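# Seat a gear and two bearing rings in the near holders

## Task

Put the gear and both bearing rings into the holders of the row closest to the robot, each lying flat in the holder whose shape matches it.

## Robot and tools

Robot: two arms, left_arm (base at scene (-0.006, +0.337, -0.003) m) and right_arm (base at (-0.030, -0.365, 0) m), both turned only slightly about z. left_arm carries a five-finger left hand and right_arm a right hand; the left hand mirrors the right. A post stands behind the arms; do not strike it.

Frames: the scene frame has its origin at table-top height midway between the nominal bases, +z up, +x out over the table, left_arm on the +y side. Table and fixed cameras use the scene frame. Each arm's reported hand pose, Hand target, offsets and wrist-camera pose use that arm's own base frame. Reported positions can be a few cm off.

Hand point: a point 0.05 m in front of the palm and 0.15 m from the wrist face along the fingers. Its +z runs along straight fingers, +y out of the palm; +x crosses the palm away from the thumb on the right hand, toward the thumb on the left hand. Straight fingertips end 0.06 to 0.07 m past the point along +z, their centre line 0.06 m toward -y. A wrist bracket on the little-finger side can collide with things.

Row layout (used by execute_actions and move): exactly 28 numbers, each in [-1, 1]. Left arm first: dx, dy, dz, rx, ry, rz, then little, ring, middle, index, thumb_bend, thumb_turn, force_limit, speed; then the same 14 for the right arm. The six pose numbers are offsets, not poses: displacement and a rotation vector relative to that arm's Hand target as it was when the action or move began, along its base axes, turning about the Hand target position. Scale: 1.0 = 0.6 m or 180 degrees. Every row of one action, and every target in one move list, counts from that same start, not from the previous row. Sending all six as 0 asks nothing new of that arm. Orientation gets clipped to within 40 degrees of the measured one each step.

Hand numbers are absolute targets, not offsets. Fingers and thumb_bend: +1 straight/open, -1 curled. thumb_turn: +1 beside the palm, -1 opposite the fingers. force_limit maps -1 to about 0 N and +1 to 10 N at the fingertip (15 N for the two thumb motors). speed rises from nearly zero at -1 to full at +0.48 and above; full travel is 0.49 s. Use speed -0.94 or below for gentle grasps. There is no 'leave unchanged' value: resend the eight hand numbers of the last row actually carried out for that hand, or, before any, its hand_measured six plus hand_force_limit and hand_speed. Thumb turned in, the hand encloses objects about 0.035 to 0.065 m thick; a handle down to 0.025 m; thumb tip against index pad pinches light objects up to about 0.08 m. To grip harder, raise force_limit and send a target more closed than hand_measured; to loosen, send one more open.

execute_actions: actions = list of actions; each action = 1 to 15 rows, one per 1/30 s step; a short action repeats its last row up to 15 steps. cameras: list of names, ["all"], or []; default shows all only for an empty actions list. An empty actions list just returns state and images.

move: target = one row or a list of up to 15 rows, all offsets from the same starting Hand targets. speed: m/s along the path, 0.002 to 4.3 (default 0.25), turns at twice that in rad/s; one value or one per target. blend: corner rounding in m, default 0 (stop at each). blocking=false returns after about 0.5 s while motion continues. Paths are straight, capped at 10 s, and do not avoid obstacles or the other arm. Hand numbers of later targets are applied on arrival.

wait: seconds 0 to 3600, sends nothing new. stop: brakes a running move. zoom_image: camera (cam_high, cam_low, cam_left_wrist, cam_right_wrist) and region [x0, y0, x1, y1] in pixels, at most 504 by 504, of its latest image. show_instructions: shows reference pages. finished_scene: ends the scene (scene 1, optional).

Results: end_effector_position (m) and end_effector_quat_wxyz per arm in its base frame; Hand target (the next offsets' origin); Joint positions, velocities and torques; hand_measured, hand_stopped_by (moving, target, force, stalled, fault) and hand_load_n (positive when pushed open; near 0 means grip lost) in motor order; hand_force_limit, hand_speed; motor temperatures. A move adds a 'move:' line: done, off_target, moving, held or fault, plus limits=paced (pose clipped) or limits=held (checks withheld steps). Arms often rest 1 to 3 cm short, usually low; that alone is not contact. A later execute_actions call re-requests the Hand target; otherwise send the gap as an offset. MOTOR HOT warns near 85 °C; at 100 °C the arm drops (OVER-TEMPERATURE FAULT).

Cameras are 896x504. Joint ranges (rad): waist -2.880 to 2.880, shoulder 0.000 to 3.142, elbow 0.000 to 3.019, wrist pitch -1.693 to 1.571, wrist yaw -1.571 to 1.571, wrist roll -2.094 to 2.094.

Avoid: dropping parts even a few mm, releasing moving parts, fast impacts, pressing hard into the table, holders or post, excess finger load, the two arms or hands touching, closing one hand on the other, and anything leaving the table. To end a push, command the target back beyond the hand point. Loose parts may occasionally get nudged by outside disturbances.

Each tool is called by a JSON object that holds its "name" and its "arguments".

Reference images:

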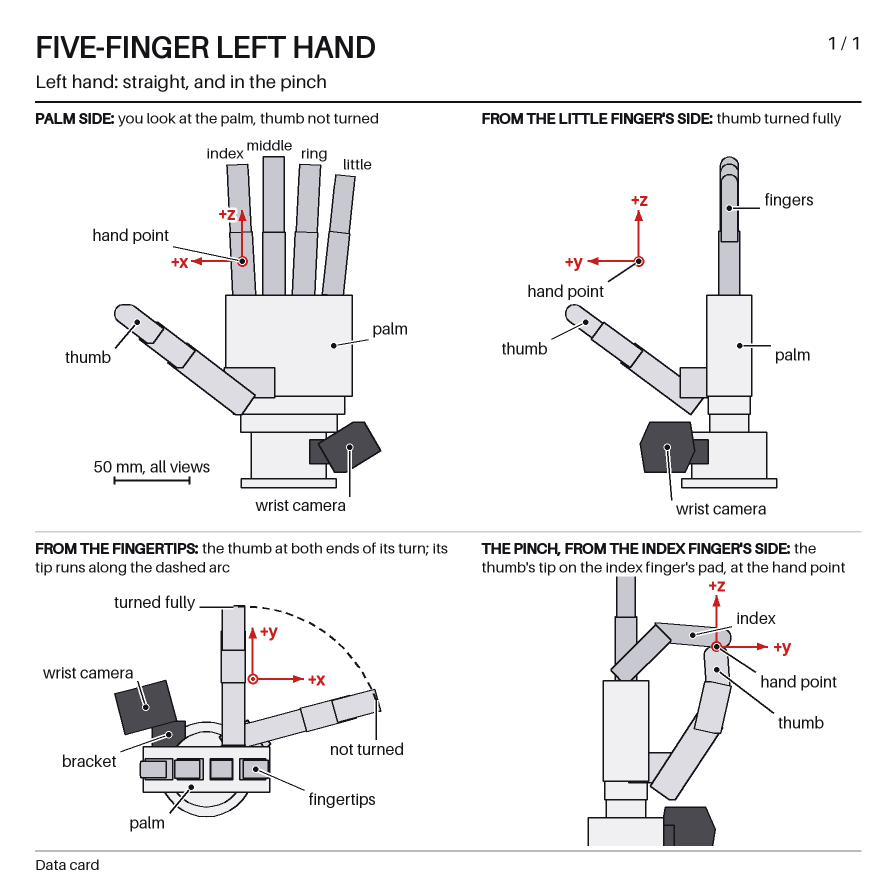

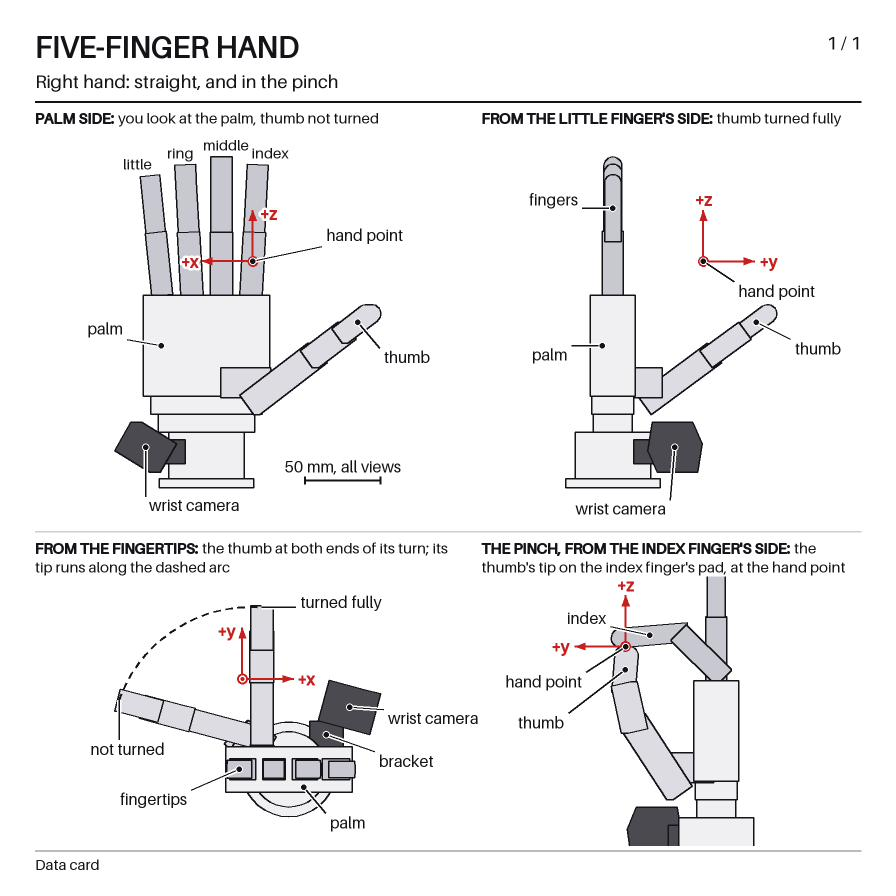

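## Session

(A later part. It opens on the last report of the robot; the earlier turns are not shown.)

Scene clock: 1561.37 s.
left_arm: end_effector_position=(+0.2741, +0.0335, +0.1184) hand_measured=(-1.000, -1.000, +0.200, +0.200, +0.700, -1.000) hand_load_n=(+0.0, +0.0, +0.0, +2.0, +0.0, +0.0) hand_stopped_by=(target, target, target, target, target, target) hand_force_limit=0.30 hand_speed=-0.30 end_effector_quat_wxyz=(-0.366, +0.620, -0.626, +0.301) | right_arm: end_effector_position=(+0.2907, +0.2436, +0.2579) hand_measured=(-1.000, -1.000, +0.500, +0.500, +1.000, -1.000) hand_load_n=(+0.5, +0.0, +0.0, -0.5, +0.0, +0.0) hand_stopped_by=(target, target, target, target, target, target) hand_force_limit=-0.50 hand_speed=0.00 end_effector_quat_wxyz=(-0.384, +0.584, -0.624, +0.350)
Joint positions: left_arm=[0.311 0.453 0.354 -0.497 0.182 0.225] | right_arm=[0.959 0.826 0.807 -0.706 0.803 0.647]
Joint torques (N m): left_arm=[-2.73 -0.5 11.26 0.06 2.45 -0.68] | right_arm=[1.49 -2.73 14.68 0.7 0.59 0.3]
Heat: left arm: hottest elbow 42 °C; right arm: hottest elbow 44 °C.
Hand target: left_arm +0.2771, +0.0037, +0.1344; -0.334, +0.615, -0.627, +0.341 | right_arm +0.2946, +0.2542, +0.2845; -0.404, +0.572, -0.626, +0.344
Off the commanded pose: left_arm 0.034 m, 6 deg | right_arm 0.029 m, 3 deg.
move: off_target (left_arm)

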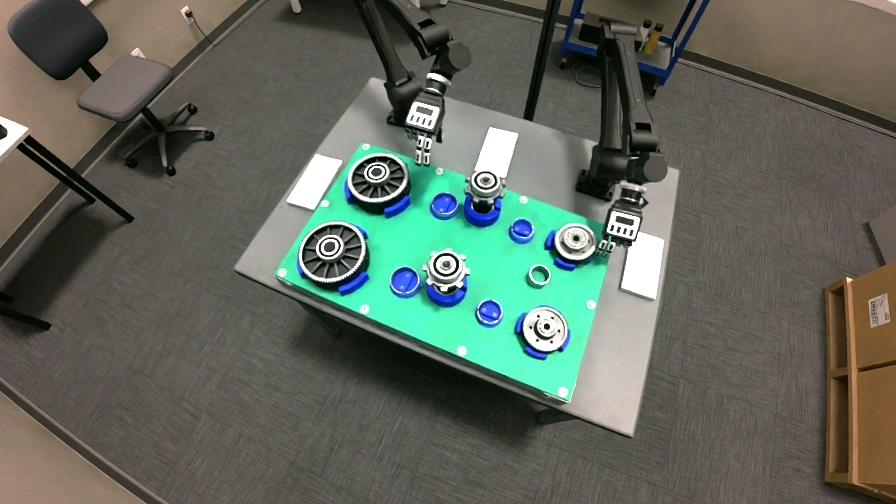

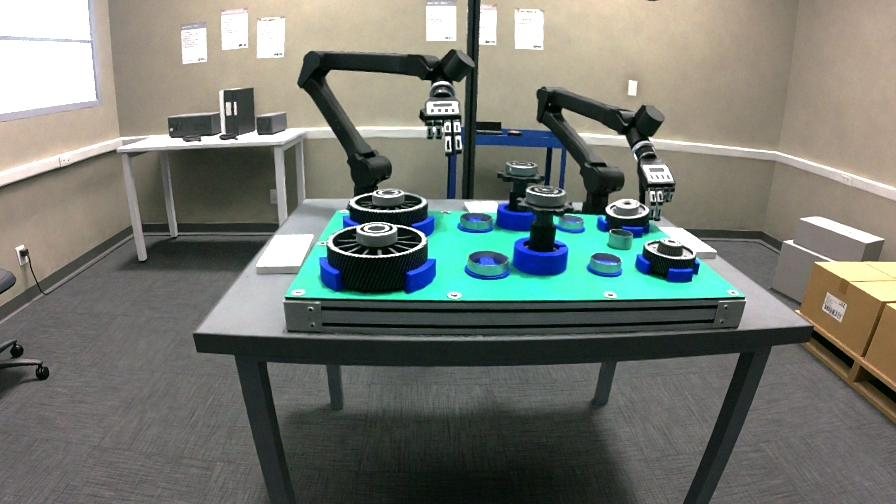

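{"name": "move", "arguments": {"target": [0.004,0,0.012,0,0,0,-1,-1,0.2,0.2,0.7,-1,0.3,-0.3,0,0,0,0,0,0,-1,-1,0.5,0.5,1.0,-1,-0.5,0], "speed": 0.03, "cameras": ["cam_high","cam_low"]}}

{"name": "zoom_image", "arguments": {"camera": "cam_high", "region": [540, 205, 610, 275]}}

{"name": "zoom_image", "arguments": {"camera": "cam_low", "region": [590, 190, 660, 245]}}

Scene clock: 1563.70 s.
left_arm: end_effector_position=(+0.2729, +0.0334, +0.1187) hand_measured=(-1.000, -1.000, +0.200, +0.200, +0.700, -1.000) hand_load_n=(+0.0, +0.0, +0.0, +2.0, +0.0, +0.0) hand_stopped_by=(target, target, target, target, target, target) hand_force_limit=0.30 hand_speed=-0.30 end_effector_quat_wxyz=(-0.363, +0.622, -0.626, +0.299) | right_arm: end_effector_position=(+0.2907, +0.2436, +0.2579) hand_measured=(-1.000, -1.000, +0.500, +0.500, +1.000, -1.000) hand_load_n=(+0.0, +0.0, +0.0, +0.0, +0.0, +0.0) hand_stopped_by=(target, target, target, target, target, target) hand_force_limit=-0.50 hand_speed=0.00 end_effector_quat_wxyz=(-0.384, +0.584, -0.624, +0.350)
Joint positions: left_arm=[0.311 0.453 0.358 -0.508 0.18 0.223] | right_arm=[0.959 0.826 0.807 -0.706 0.803 0.647]
Joint torques (N m): left_arm=[-2.37 -0.21 12.46 0.13 2.43 -0.68] | right_arm=[2.08 -3.14 14.91 0.76 0.61 0.31]
Heat: left arm: hottest elbow 42 °C; right arm: hottest elbow 44 °C.
Hand target: left_arm +0.2795, +0.0037, +0.1417; -0.334, +0.615, -0.627, +0.341 | right_arm +0.2946, +0.2542, +0.2845; -0.404, +0.572, -0.626, +0.344
Off the commanded pose: left_arm 0.038 m, 6 deg | right_arm 0.029 m, 3 deg.
move: off_target (left_arm)

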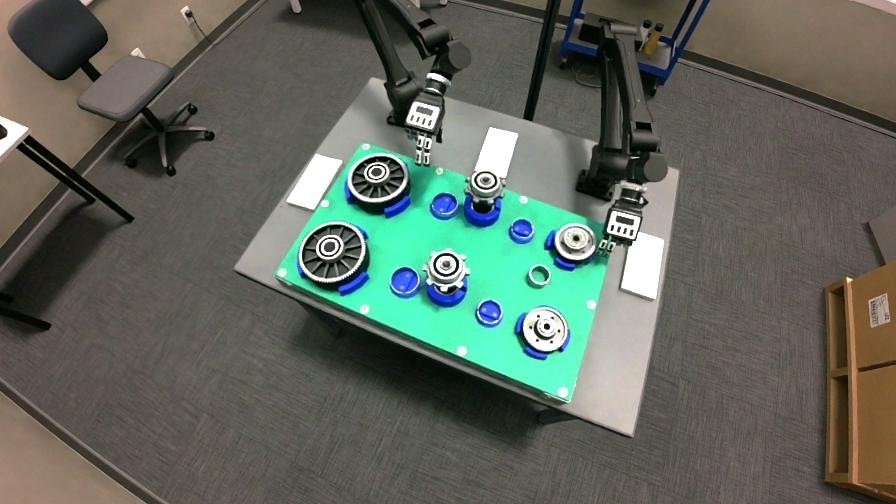

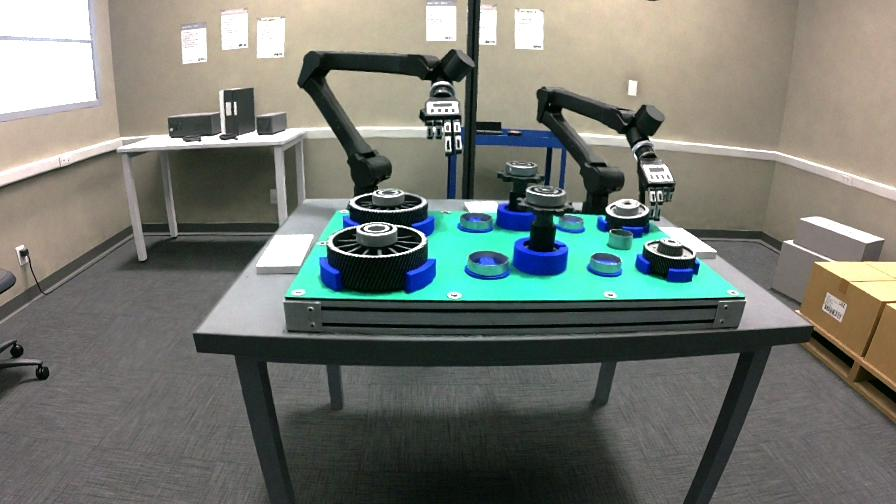

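Scaled by 7.200.

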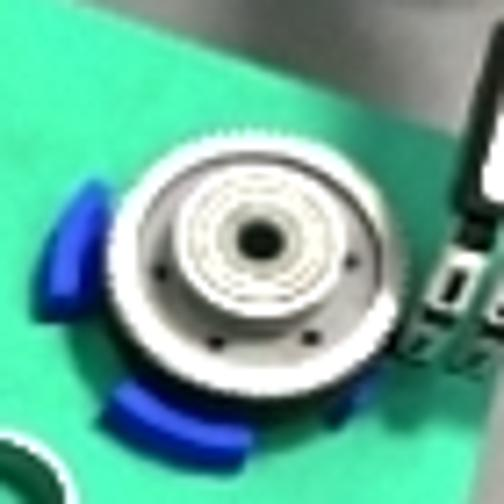

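Scaled by 7.200.

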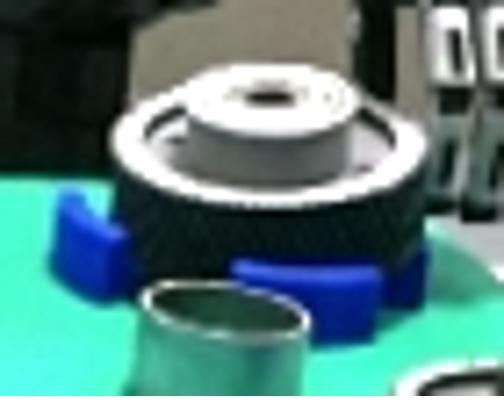

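{"name": "wait", "arguments": {"seconds": 0.2, "cameras": ["cam_left_wrist"]}}

{"name": "zoom_image", "arguments": {"camera": "cam_left_wrist", "region": [300, 340, 440, 504]}}

{"name": "zoom_image", "arguments": {"camera": "cam_left_wrist", "region": [340, 180, 480, 300]}}

Scene clock: 1604.93 s.
left_arm: end_effector_position=(+0.2729, +0.0334, +0.1187) hand_measured=(-1.000, -1.000, +0.200, +0.200, +0.700, -1.000) hand_load_n=(+0.0, +0.0, +0.0, +2.0, +0.0, +0.0) hand_stopped_by=(target, target, target, target, target, target) hand_force_limit=0.30 hand_speed=-0.30 end_effector_quat_wxyz=(-0.363, +0.622, -0.626, +0.299) | right_arm: end_effector_position=(+0.2907, +0.2436, +0.2579) hand_measured=(-1.000, -1.000, +0.500, +0.500, +1.000, -1.000) hand_load_n=(+0.0, +0.0, +0.0, +0.0, +0.0, +0.0) hand_stopped_by=(target, target, target, target, target, target) hand_force_limit=-0.50 hand_speed=0.00 end_effector_quat_wxyz=(-0.384, +0.584, -0.624, +0.350)
Joint positions: left_arm=[0.311 0.453 0.358 -0.508 0.18 0.223] | right_arm=[0.959 0.826 0.807 -0.706 0.803 0.647]
Joint torques (N m): left_arm=[-2.61 0.15 12.21 0.39 2.47 -0.67] | right_arm=[2.02 -2.67 14.98 0.73 0.61 0.32]
Motor temperatures (°C): left_arm=[25 25 50 23 30 24] | right_arm=[24 22 44 24 25 22]
Heat: left arm: hottest elbow 50 °C; right arm: hottest elbow 44 °C.
Hand target: left_arm +0.2795, +0.0037, +0.1416; -0.334, +0.615, -0.627, +0.341 | right_arm +0.2946, +0.2542, +0.2845; -0.404, +0.572, -0.626, +0.344
Off the commanded pose: left_arm 0.038 m, 6 deg | right_arm 0.029 m, 3 deg.
wait: 0.20 s; at rest from the start
cam_left_wrist: T_world_to_cam=[[0.55772, -0.23528, 0.79599, -0.24413], [-0.49518, -0.86395, 0.09158, 0.14847], [0.66615, -0.44523, -0.59835, 0.02171]] pos_world=[0.19521, 0.0805, 0.19371]

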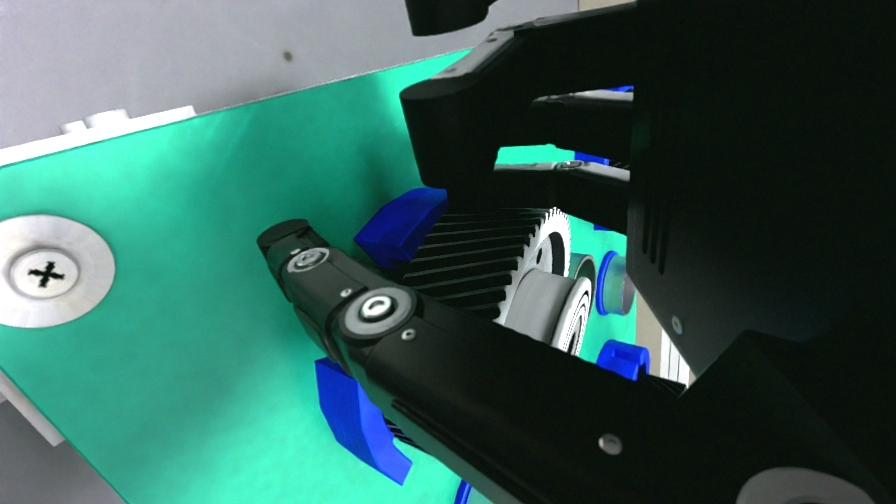

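Scaled by 3.073.

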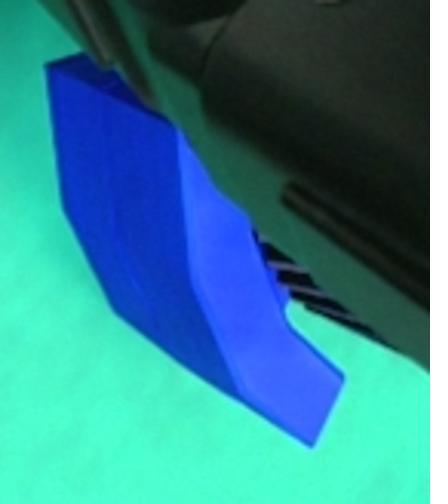

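Scaled by 3.600.

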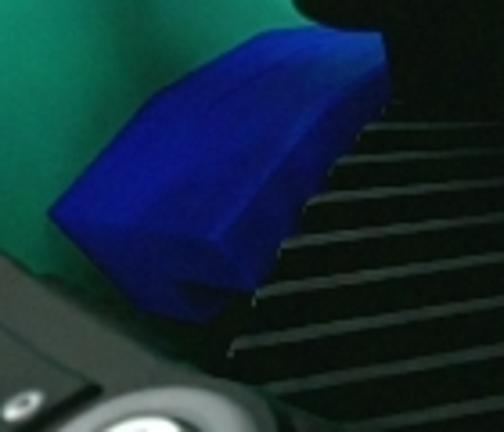

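{"name": "execute_actions", "arguments": {"actions": [], "cameras": ["cam_low", "cam_high"]}}

{"name": "zoom_image", "arguments": {"camera": "cam_low", "region": [632, 235, 702, 290]}}

{"name": "zoom_image", "arguments": {"camera": "cam_low", "region": [595, 195, 655, 242]}}

Scene clock: 1610.40 s.
left_arm: end_effector_position=(+0.2729, +0.0334, +0.1187) hand_measured=(-1.000, -1.000, +0.200, +0.200, +0.700, -1.000) hand_load_n=(+0.0, +0.0, +0.0, +2.5, +0.0, +0.0) hand_stopped_by=(target, target, target, target, target, target) hand_force_limit=0.30 hand_speed=-0.30 end_effector_quat_wxyz=(-0.363, +0.622, -0.626, +0.299) | right_arm: end_effector_position=(+0.2907, +0.2436, +0.2579) hand_measured=(-1.000, -1.000, +0.500, +0.500, +1.000, -1.000) hand_load_n=(+0.0, +0.0, +0.0, +0.0, +0.0, +0.0) hand_stopped_by=(target, target, target, target, target, target) hand_force_limit=-0.50 hand_speed=0.00 end_effector_quat_wxyz=(-0.384, +0.584, -0.624, +0.350)
Joint positions: left_arm=[0.311 0.453 0.358 -0.508 0.18 0.223] | right_arm=[0.959 0.826 0.807 -0.706 0.803 0.647]
Joint velocities: within noise
Joint torques (N m): left_arm=[-3.72 0.85 12.16 0.24 2.44 -0.7] | right_arm=[2.08 -2.73 14.87 0.7 0.59 0.27]
Motor temperatures (°C): left_arm=[25 25 50 23 30 24] | right_arm=[24 22 44 24 25 22]
Heat: left arm: hottest elbow 50 °C; right arm: hottest elbow 44 °C.
Hand target: left_arm +0.2795, +0.0037, +0.1416; -0.334, +0.615, -0.627, +0.341 | right_arm +0.2946, +0.2542, +0.2845; -0.404, +0.572, -0.626, +0.344
Off the commanded pose: left_arm 0.038 m, 6 deg | right_arm 0.029 m, 3 deg.
Images, in order (width x height): cam_high 896x504, cam_low 896x504.

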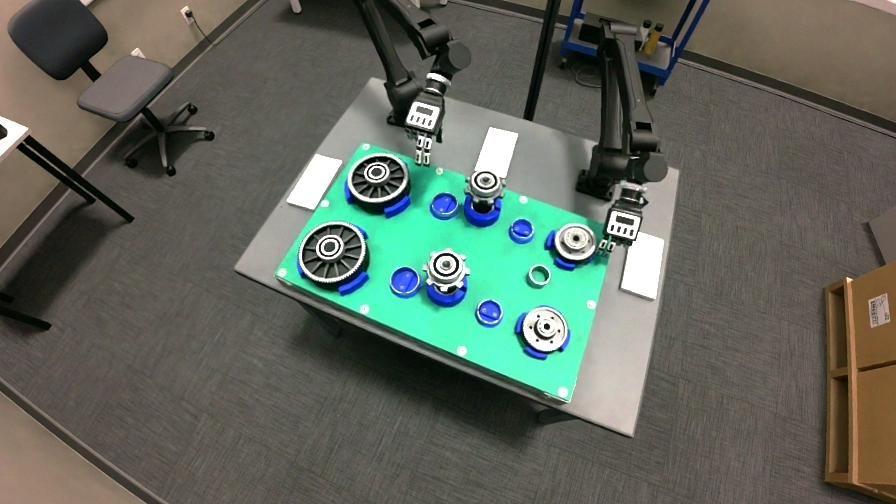

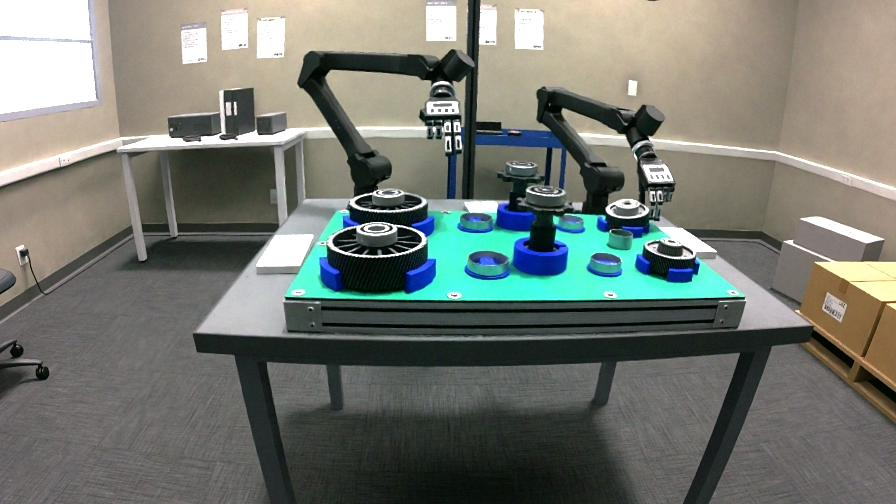

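Scaled by 7.200.

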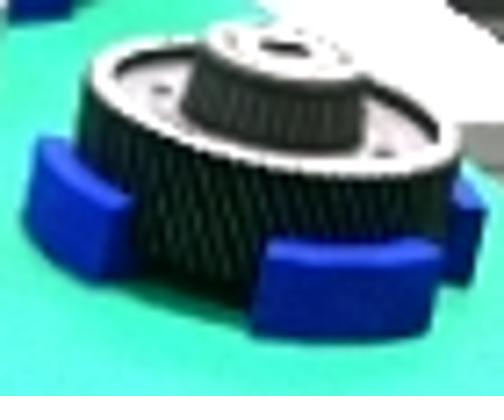

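Scaled by 8.400.

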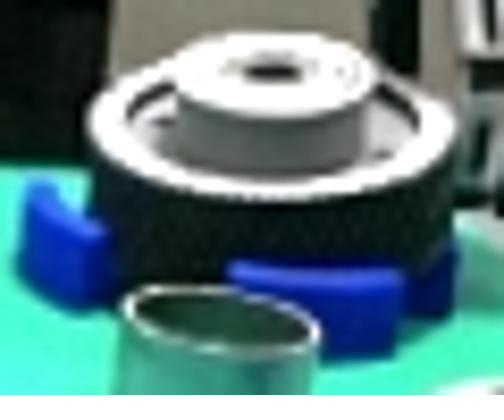

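{"name": "zoom_image", "arguments": {"camera": "cam_low", "region": [600, 195, 630, 225]}}

{"name": "zoom_image", "arguments": {"camera": "cam_low", "region": [626, 195, 656, 225]}}

{"name": "zoom_image", "arguments": {"camera": "cam_high", "region": [550, 220, 600, 270]}}

Scaled by 16.800.

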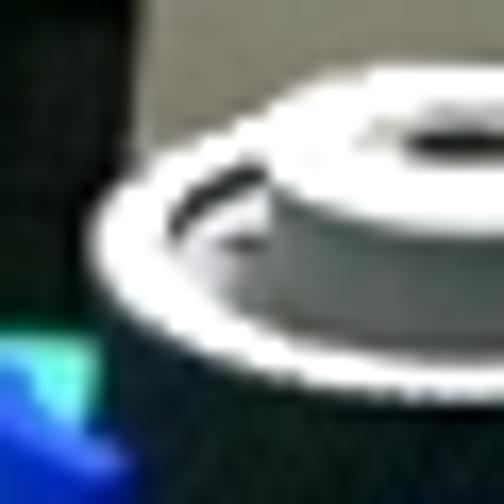

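Scaled by 16.800.

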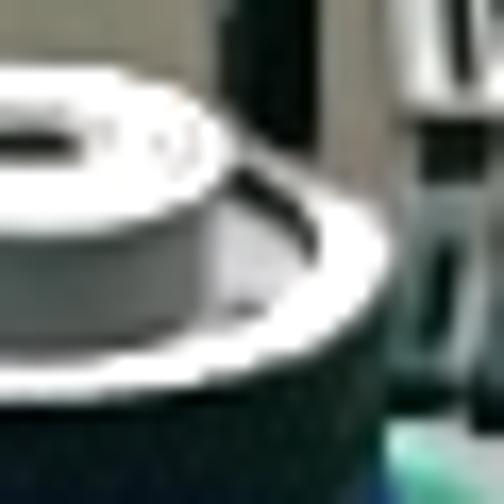

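Scaled by 10.080.

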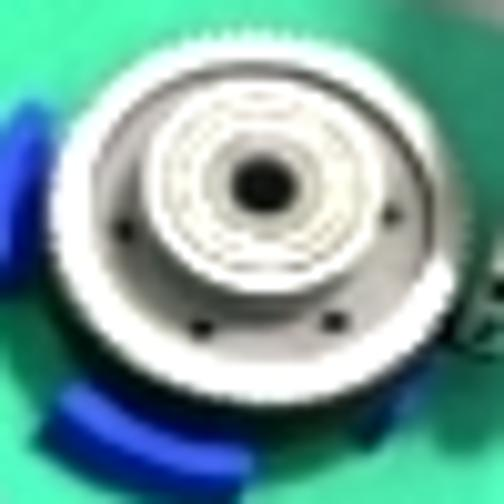

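{"name": "move", "arguments": {"target": [[-0.008,0.05,-0.02,0,0,0,-1,-1,0.2,0.2,0.7,-1,0.3,-0.3,0,0,0,0,0,0,-1,-1,0.5,0.5,1.0,-1,-0.5,0],[-0.008,0.065,0.005,0,0,0,-1,-1,0.2,0.2,0.7,-1,0.3,-0.3,0,0,0,0,0,0,-1,-1,0.5,0.5,1.0,-1,-0.5,0],[-0.042,0.065,0.005,0,0,0,-1,-1,0.2,0.2,0.7,-1,0.3,-0.3,0,0,0,0,0,0,-1,-1,0.5,0.5,1.0,-1,-0.5,0]], "speed": 0.05, "cameras": ["cam_high","cam_low","cam_left_wrist"]}}

{"name": "zoom_image", "arguments": {"camera": "cam_high", "region": [550, 210, 620, 270]}}

{"name": "zoom_image", "arguments": {"camera": "cam_low", "region": [595, 190, 675, 245]}}

Scene clock: 1645.47 s.
left_arm: end_effector_position=(+0.2479, +0.0376, +0.1184) hand_measured=(-1.000, -1.000, +0.200, +0.200, +0.700, -1.000) hand_load_n=(+0.0, +0.0, +0.0, +0.0, +0.0, +0.0) hand_stopped_by=(target, target, target, target, target, target) hand_force_limit=0.30 hand_speed=-0.30 end_effector_quat_wxyz=(-0.316, +0.627, -0.628, +0.335) | right_arm: end_effector_position=(+0.2907, +0.2436, +0.2579) hand_measured=(-1.000, -1.000, +0.500, +0.500, +1.000, -1.000) hand_load_n=(+0.0, +0.0, +0.0, +0.0, +0.0, +0.0) hand_stopped_by=(target, target, target, target, target, target) hand_force_limit=-0.50 hand_speed=0.00 end_effector_quat_wxyz=(-0.384, +0.584, -0.624, +0.350)
Joint positions: left_arm=[0.54 0.433 0.368 -0.631 0.458 0.325] | right_arm=[0.959 0.826 0.807 -0.706 0.803 0.647]
Joint torques (N m): left_arm=[1.49 0.15 12.37 0.75 0.66 0.02] | right_arm=[2.26 -2.96 14.95 0.66 0.63 0.27]
Heat: left arm: hottest elbow 52 °C; right arm: hottest elbow 45 °C.
Hand target: left_arm +0.2543, +0.0427, +0.1445; -0.334, +0.616, -0.627, +0.341 | right_arm +0.2946, +0.2542, +0.2845; -0.404, +0.572, -0.626, +0.344
Off the commanded pose: left_arm 0.027 m, 3 deg | right_arm 0.029 m, 3 deg.
move: off_target (left_arm)
cam_left_wrist: T_world_to_cam=[[0.56118, -0.17872, 0.80817, -0.23347], [-0.53613, -0.82238, 0.19041, 0.13662], [0.63059, -0.54014, -0.55732, 0.04758]] pos_world=[0.17426, 0.09632, 0.18919]

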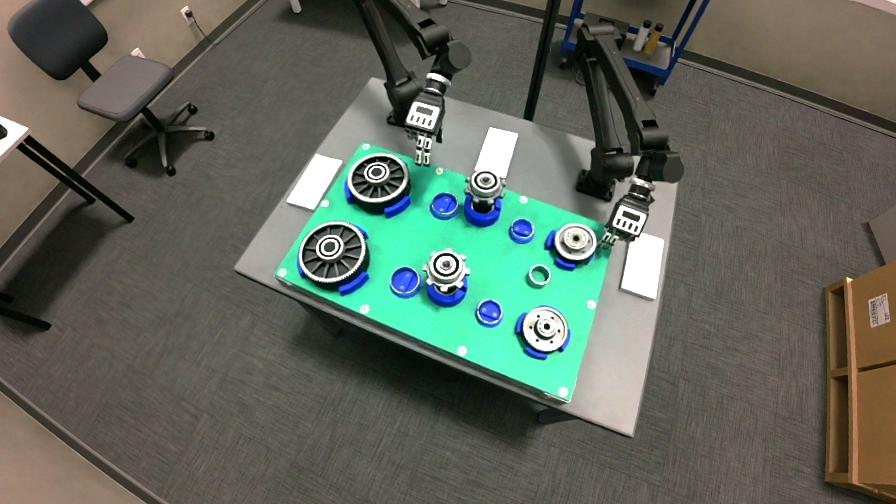

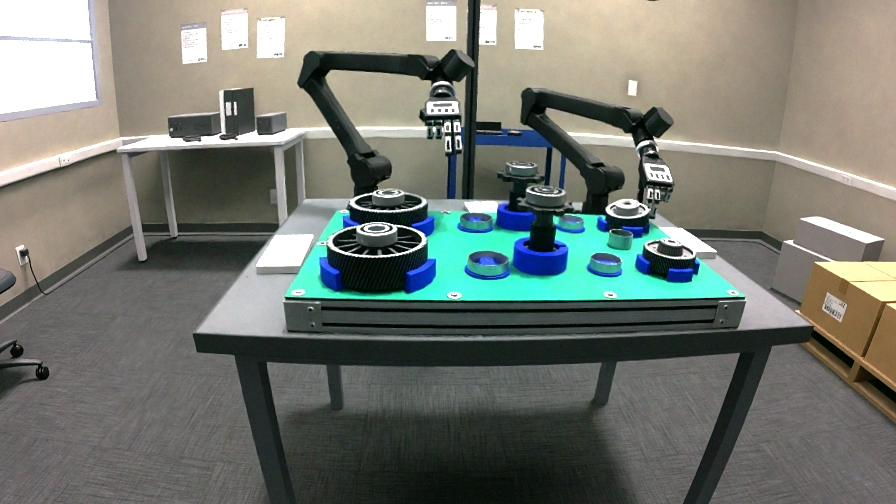

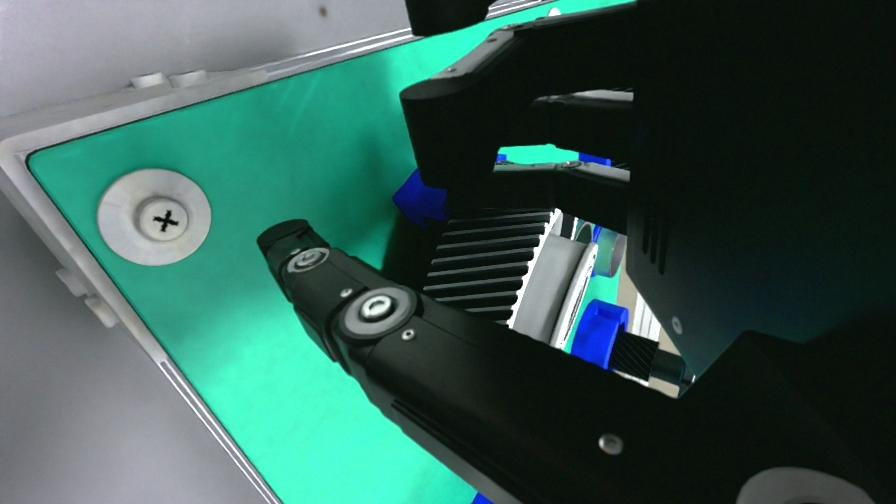

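Scaled by 7.200.

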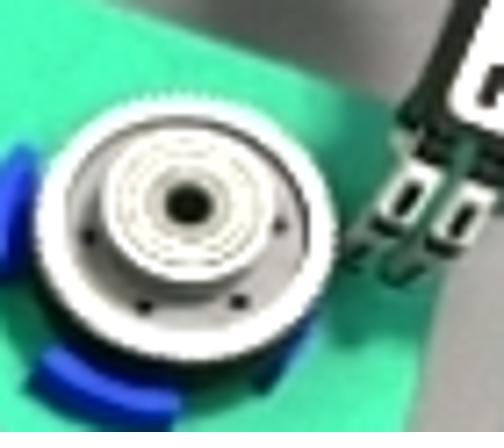

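Scaled by 6.300.

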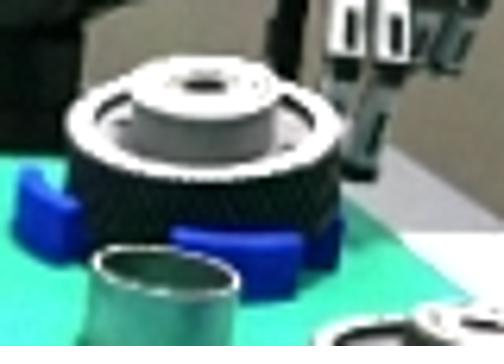

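{"name": "move", "arguments": {"target": [[0.0045,0.015,0.09,0,0,0,-1,-1,0.2,0.2,0.7,-1,0.3,-0.3,0,0,0,0,0,0,-1,-1,0.5,0.5,1.0,-1,-0.5,0],[0.0045,0.008,-0.017,0,0,0,-1,-1,0.2,0.2,0.7,-1,0.3,-0.3,0,0,0,0,0,0,-1,-1,0.5,0.5,1.0,-1,-0.5,0]], "speed": 0.06, "cameras": ["cam_high","cam_low"]}}

{"name": "zoom_image", "arguments": {"camera": "cam_high", "region": [550, 210, 620, 270]}}

{"name": "zoom_image", "arguments": {"camera": "cam_low", "region": [595, 190, 675, 245]}}

Scene clock: 1651.60 s.
left_arm: end_effector_position=(+0.2538, +0.0476, +0.1332) hand_measured=(-1.000, -1.000, +0.200, +0.200, +0.700, -1.000) hand_load_n=(+0.0, +0.0, +0.0, +0.0, +0.0, +0.0) hand_stopped_by=(target, target, target, target, target, target) hand_force_limit=0.30 hand_speed=-0.30 end_effector_quat_wxyz=(-0.326, +0.622, -0.626, +0.338) | right_arm: end_effector_position=(+0.2907, +0.2436, +0.2579) hand_measured=(-1.000, -1.000, +0.500, +0.500, +1.000, -1.000) hand_load_n=(+0.0, +0.0, +0.0, -0.5, +0.0, +0.0) hand_stopped_by=(target, target, target, target, target, target) hand_force_limit=-0.50 hand_speed=0.00 end_effector_quat_wxyz=(-0.384, +0.584, -0.624, +0.350)
Joint positions: left_arm=[0.577 0.458 0.403 -0.629 0.486 0.349] | right_arm=[0.959 0.826 0.807 -0.706 0.803 0.647]
Joint torques (N m): left_arm=[0.44 -0.73 8.36 2.33 0.16 -0.05] | right_arm=[1.55 -3.14 14.87 0.58 0.64 0.3]
Heat: left arm: hottest elbow 52 °C; right arm: hottest elbow 45 °C.
Hand target: left_arm +0.2569, +0.0475, +0.1343; -0.334, +0.615, -0.627, +0.341 | right_arm +0.2946, +0.2542, +0.2845; -0.404, +0.572, -0.626, +0.344
Off the commanded pose: left_arm 0.003 m, 1 deg | right_arm 0.029 m, 3 deg.
move: done

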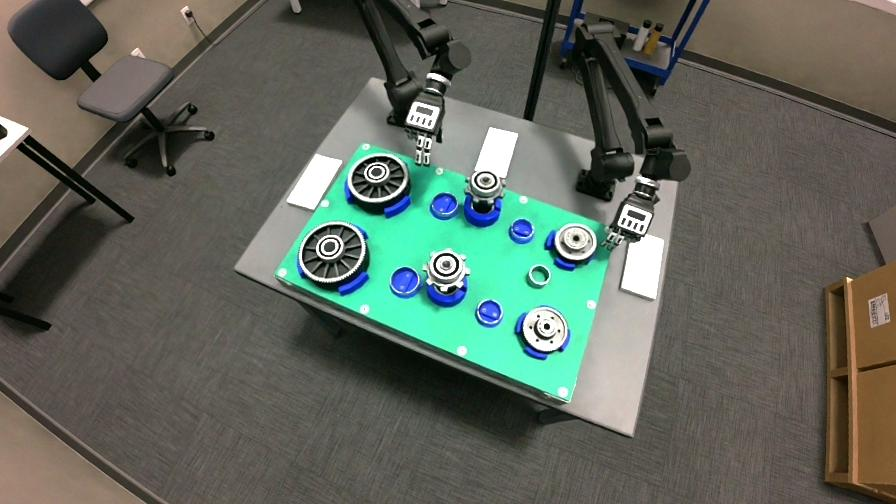

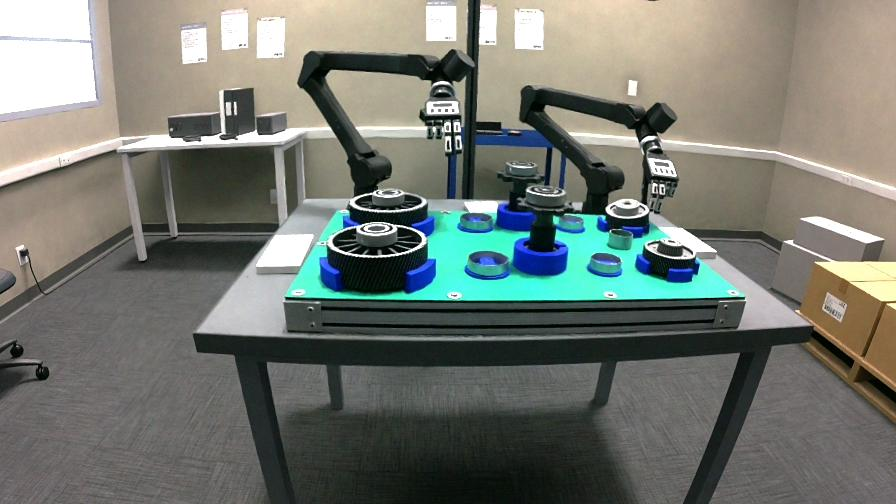

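Scaled by 7.200.

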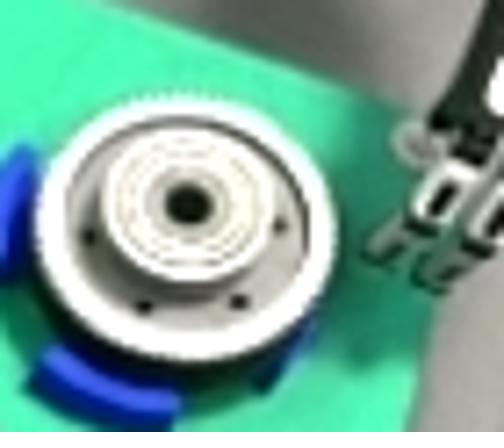

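Scaled by 6.300.

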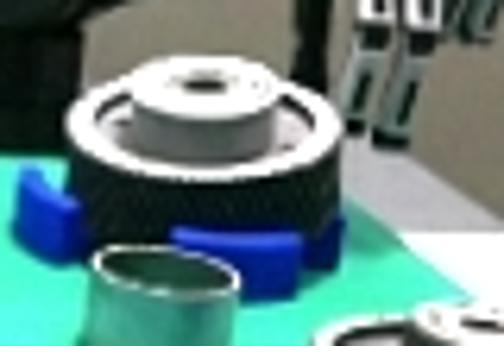

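{"name": "move", "arguments": {"target": [0.011,-0.0313,0,0,0,0,-1,-1,0.2,0.2,0.7,-1,0.3,-0.3,0,0,0,0,0,0,-1,-1,0.5,0.5,1.0,-1,-0.5,0], "speed": 0.03, "cameras": ["cam_high","cam_low"]}}

{"name": "zoom_image", "arguments": {"camera": "cam_high", "region": [540, 205, 610, 275]}}

{"name": "zoom_image", "arguments": {"camera": "cam_low", "region": [595, 190, 675, 245]}}

Scene clock: 1654.70 s.
left_arm: end_effector_position=(+0.2609, +0.0348, +0.1346) hand_measured=(-1.000, -1.000, +0.200, +0.200, +0.700, -1.000) hand_load_n=(+0.0, +0.0, +0.0, -0.5, +0.0, +0.0) hand_stopped_by=(target, target, target, target, target, target) hand_force_limit=0.30 hand_speed=-0.30 end_effector_quat_wxyz=(-0.336, +0.618, -0.630, +0.330) | right_arm: end_effector_position=(+0.2907, +0.2436, +0.2579) hand_measured=(-1.000, -1.000, +0.500, +0.500, +1.000, -1.000) hand_load_n=(+0.0, +0.0, -0.5, +0.0, +0.0, +0.0) hand_stopped_by=(target, target, target, target, target, target) hand_force_limit=-0.50 hand_speed=0.00 end_effector_quat_wxyz=(-0.384, +0.584, -0.624, +0.350)
Joint positions: left_arm=[0.454 0.437 0.398 -0.603 0.374 0.285] | right_arm=[0.959 0.826 0.807 -0.706 0.803 0.647]
Joint torques (N m): left_arm=[-0.15 -0.03 7.98 2.22 0.51 -0.24] | right_arm=[1.32 -2.67 14.82 0.69 0.6 0.27]
Heat: left arm: hottest elbow 51 °C; right arm: hottest elbow 45 °C.
Hand target: left_arm +0.2636, +0.0287, +0.1344; -0.334, +0.615, -0.627, +0.341 | right_arm +0.2946, +0.2542, +0.2845; -0.404, +0.572, -0.626, +0.344
Off the commanded pose: left_arm 0.007 m, 1 deg | right_arm 0.029 m, 3 deg.
move: done

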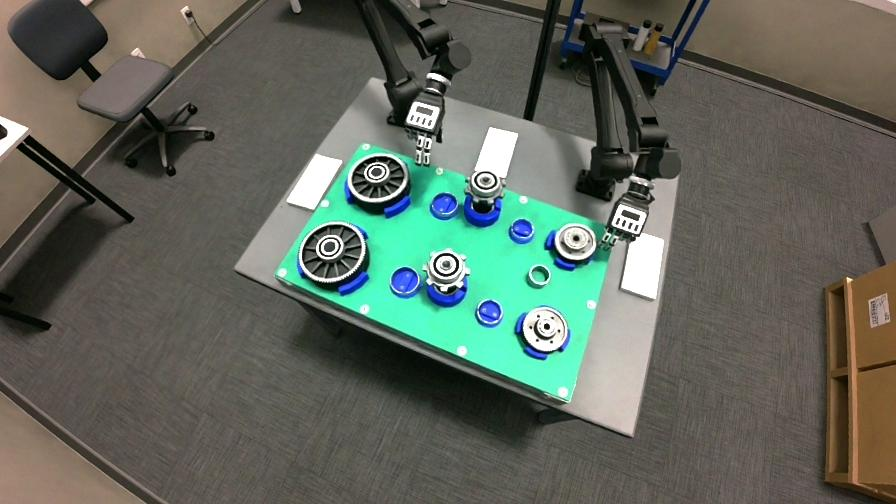

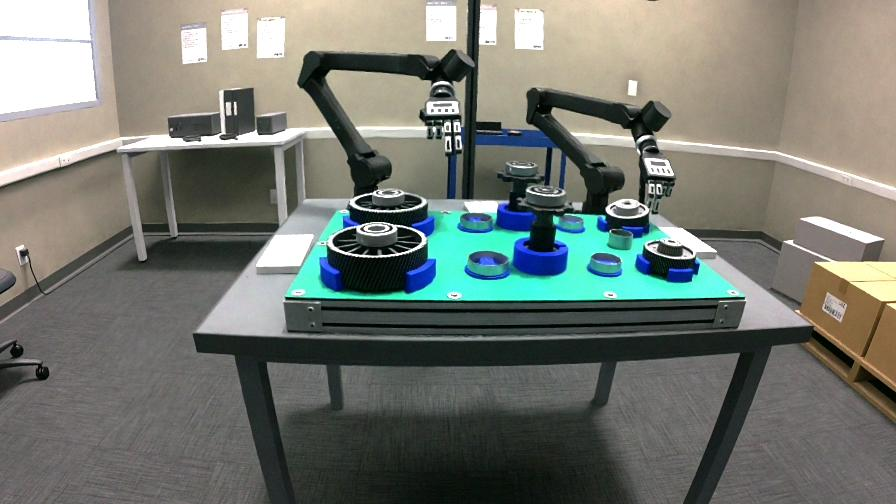

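Scaled by 7.200.

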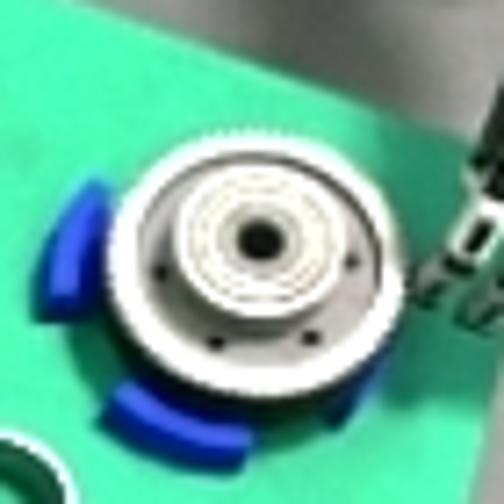

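Scaled by 6.300.

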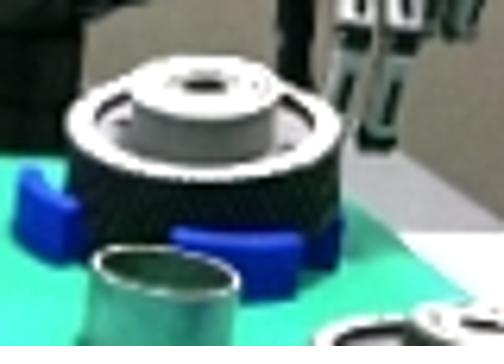

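{"name": "move", "arguments": {"target": [0.006,-0.03,0,0,0,0,-1,-1,0.2,0.2,0.7,-1,0.3,-0.3,0,0,0,0,0,0,-1,-1,0.5,0.5,1.0,-1,-0.5,0], "speed": 0.03, "cameras": ["cam_high","cam_low"]}}

{"name": "zoom_image", "arguments": {"camera": "cam_high", "region": [540, 205, 610, 275]}}

{"name": "zoom_image", "arguments": {"camera": "cam_low", "region": [595, 190, 675, 245]}}

Scene clock: 1657.63 s.
left_arm: end_effector_position=(+0.2639, +0.0315, +0.1367) hand_measured=(-1.000, -1.000, +0.200, +0.200, +0.700, -1.000) hand_load_n=(+0.0, +0.5, +0.0, -2.5, +0.0, +0.0) hand_stopped_by=(target, target, target, target, target, target) hand_force_limit=0.30 hand_speed=-0.30 end_effector_quat_wxyz=(-0.354, +0.617, -0.630, +0.311) | right_arm: end_effector_position=(+0.2907, +0.2436, +0.2579) hand_measured=(-1.000, -1.000, +0.500, +0.500, +1.000, -1.000) hand_load_n=(+0.0, +0.0, +0.0, +0.0, +0.0, +0.0) hand_stopped_by=(target, target, target, target, target, target) hand_force_limit=-0.50 hand_speed=0.00 end_effector_quat_wxyz=(-0.384, +0.584, -0.624, +0.350)
Joint positions: left_arm=[0.359 0.414 0.398 -0.596 0.251 0.248] | right_arm=[0.959 0.826 0.807 -0.706 0.803 0.647]
Joint torques (N m): left_arm=[-1.85 -0.32 7.62 2.28 1.66 -0.54] | right_arm=[1.79 -3.31 14.72 0.55 0.6 0.27]
Heat: left arm: hottest elbow 51 °C; right arm: hottest elbow 45 °C.
Hand target: left_arm +0.2672, +0.0107, +0.1344; -0.334, +0.616, -0.627, +0.341 | right_arm +0.2946, +0.2542, +0.2845; -0.404, +0.572, -0.626, +0.344
Off the commanded pose: left_arm 0.021 m, 4 deg | right_arm 0.029 m, 3 deg.
move: off_target (left_arm)

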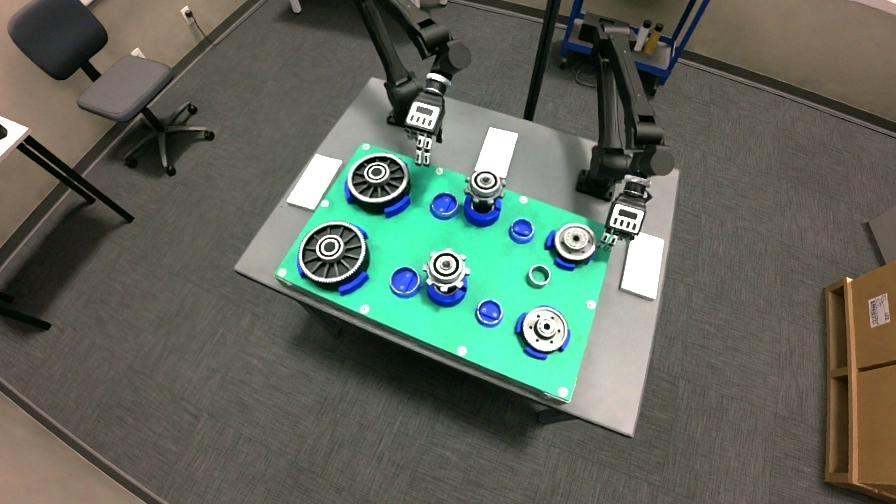

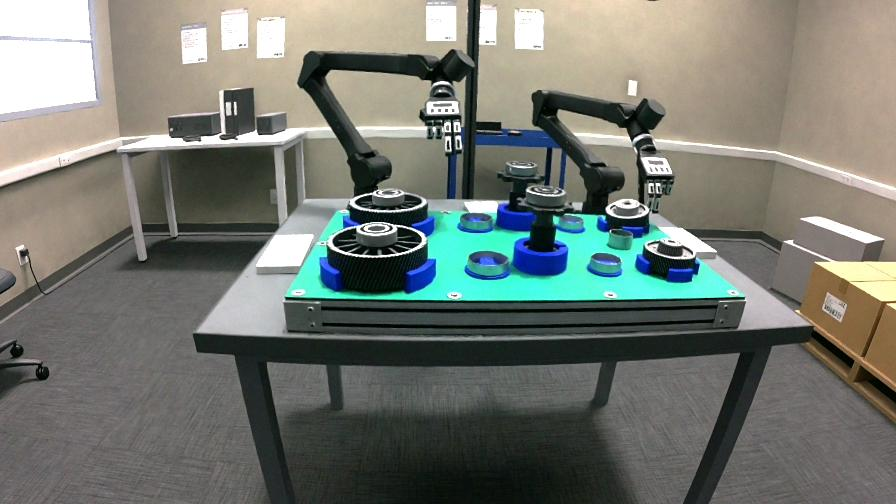

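Scaled by 7.200.

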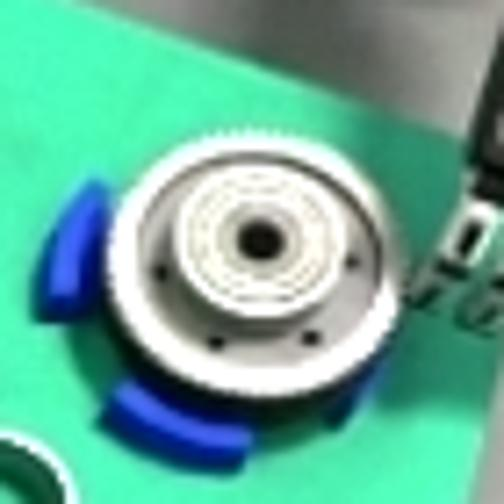

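Scaled by 6.300.

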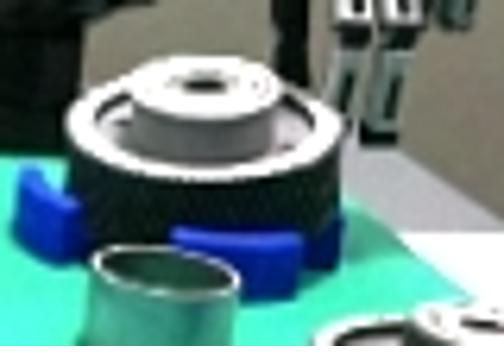

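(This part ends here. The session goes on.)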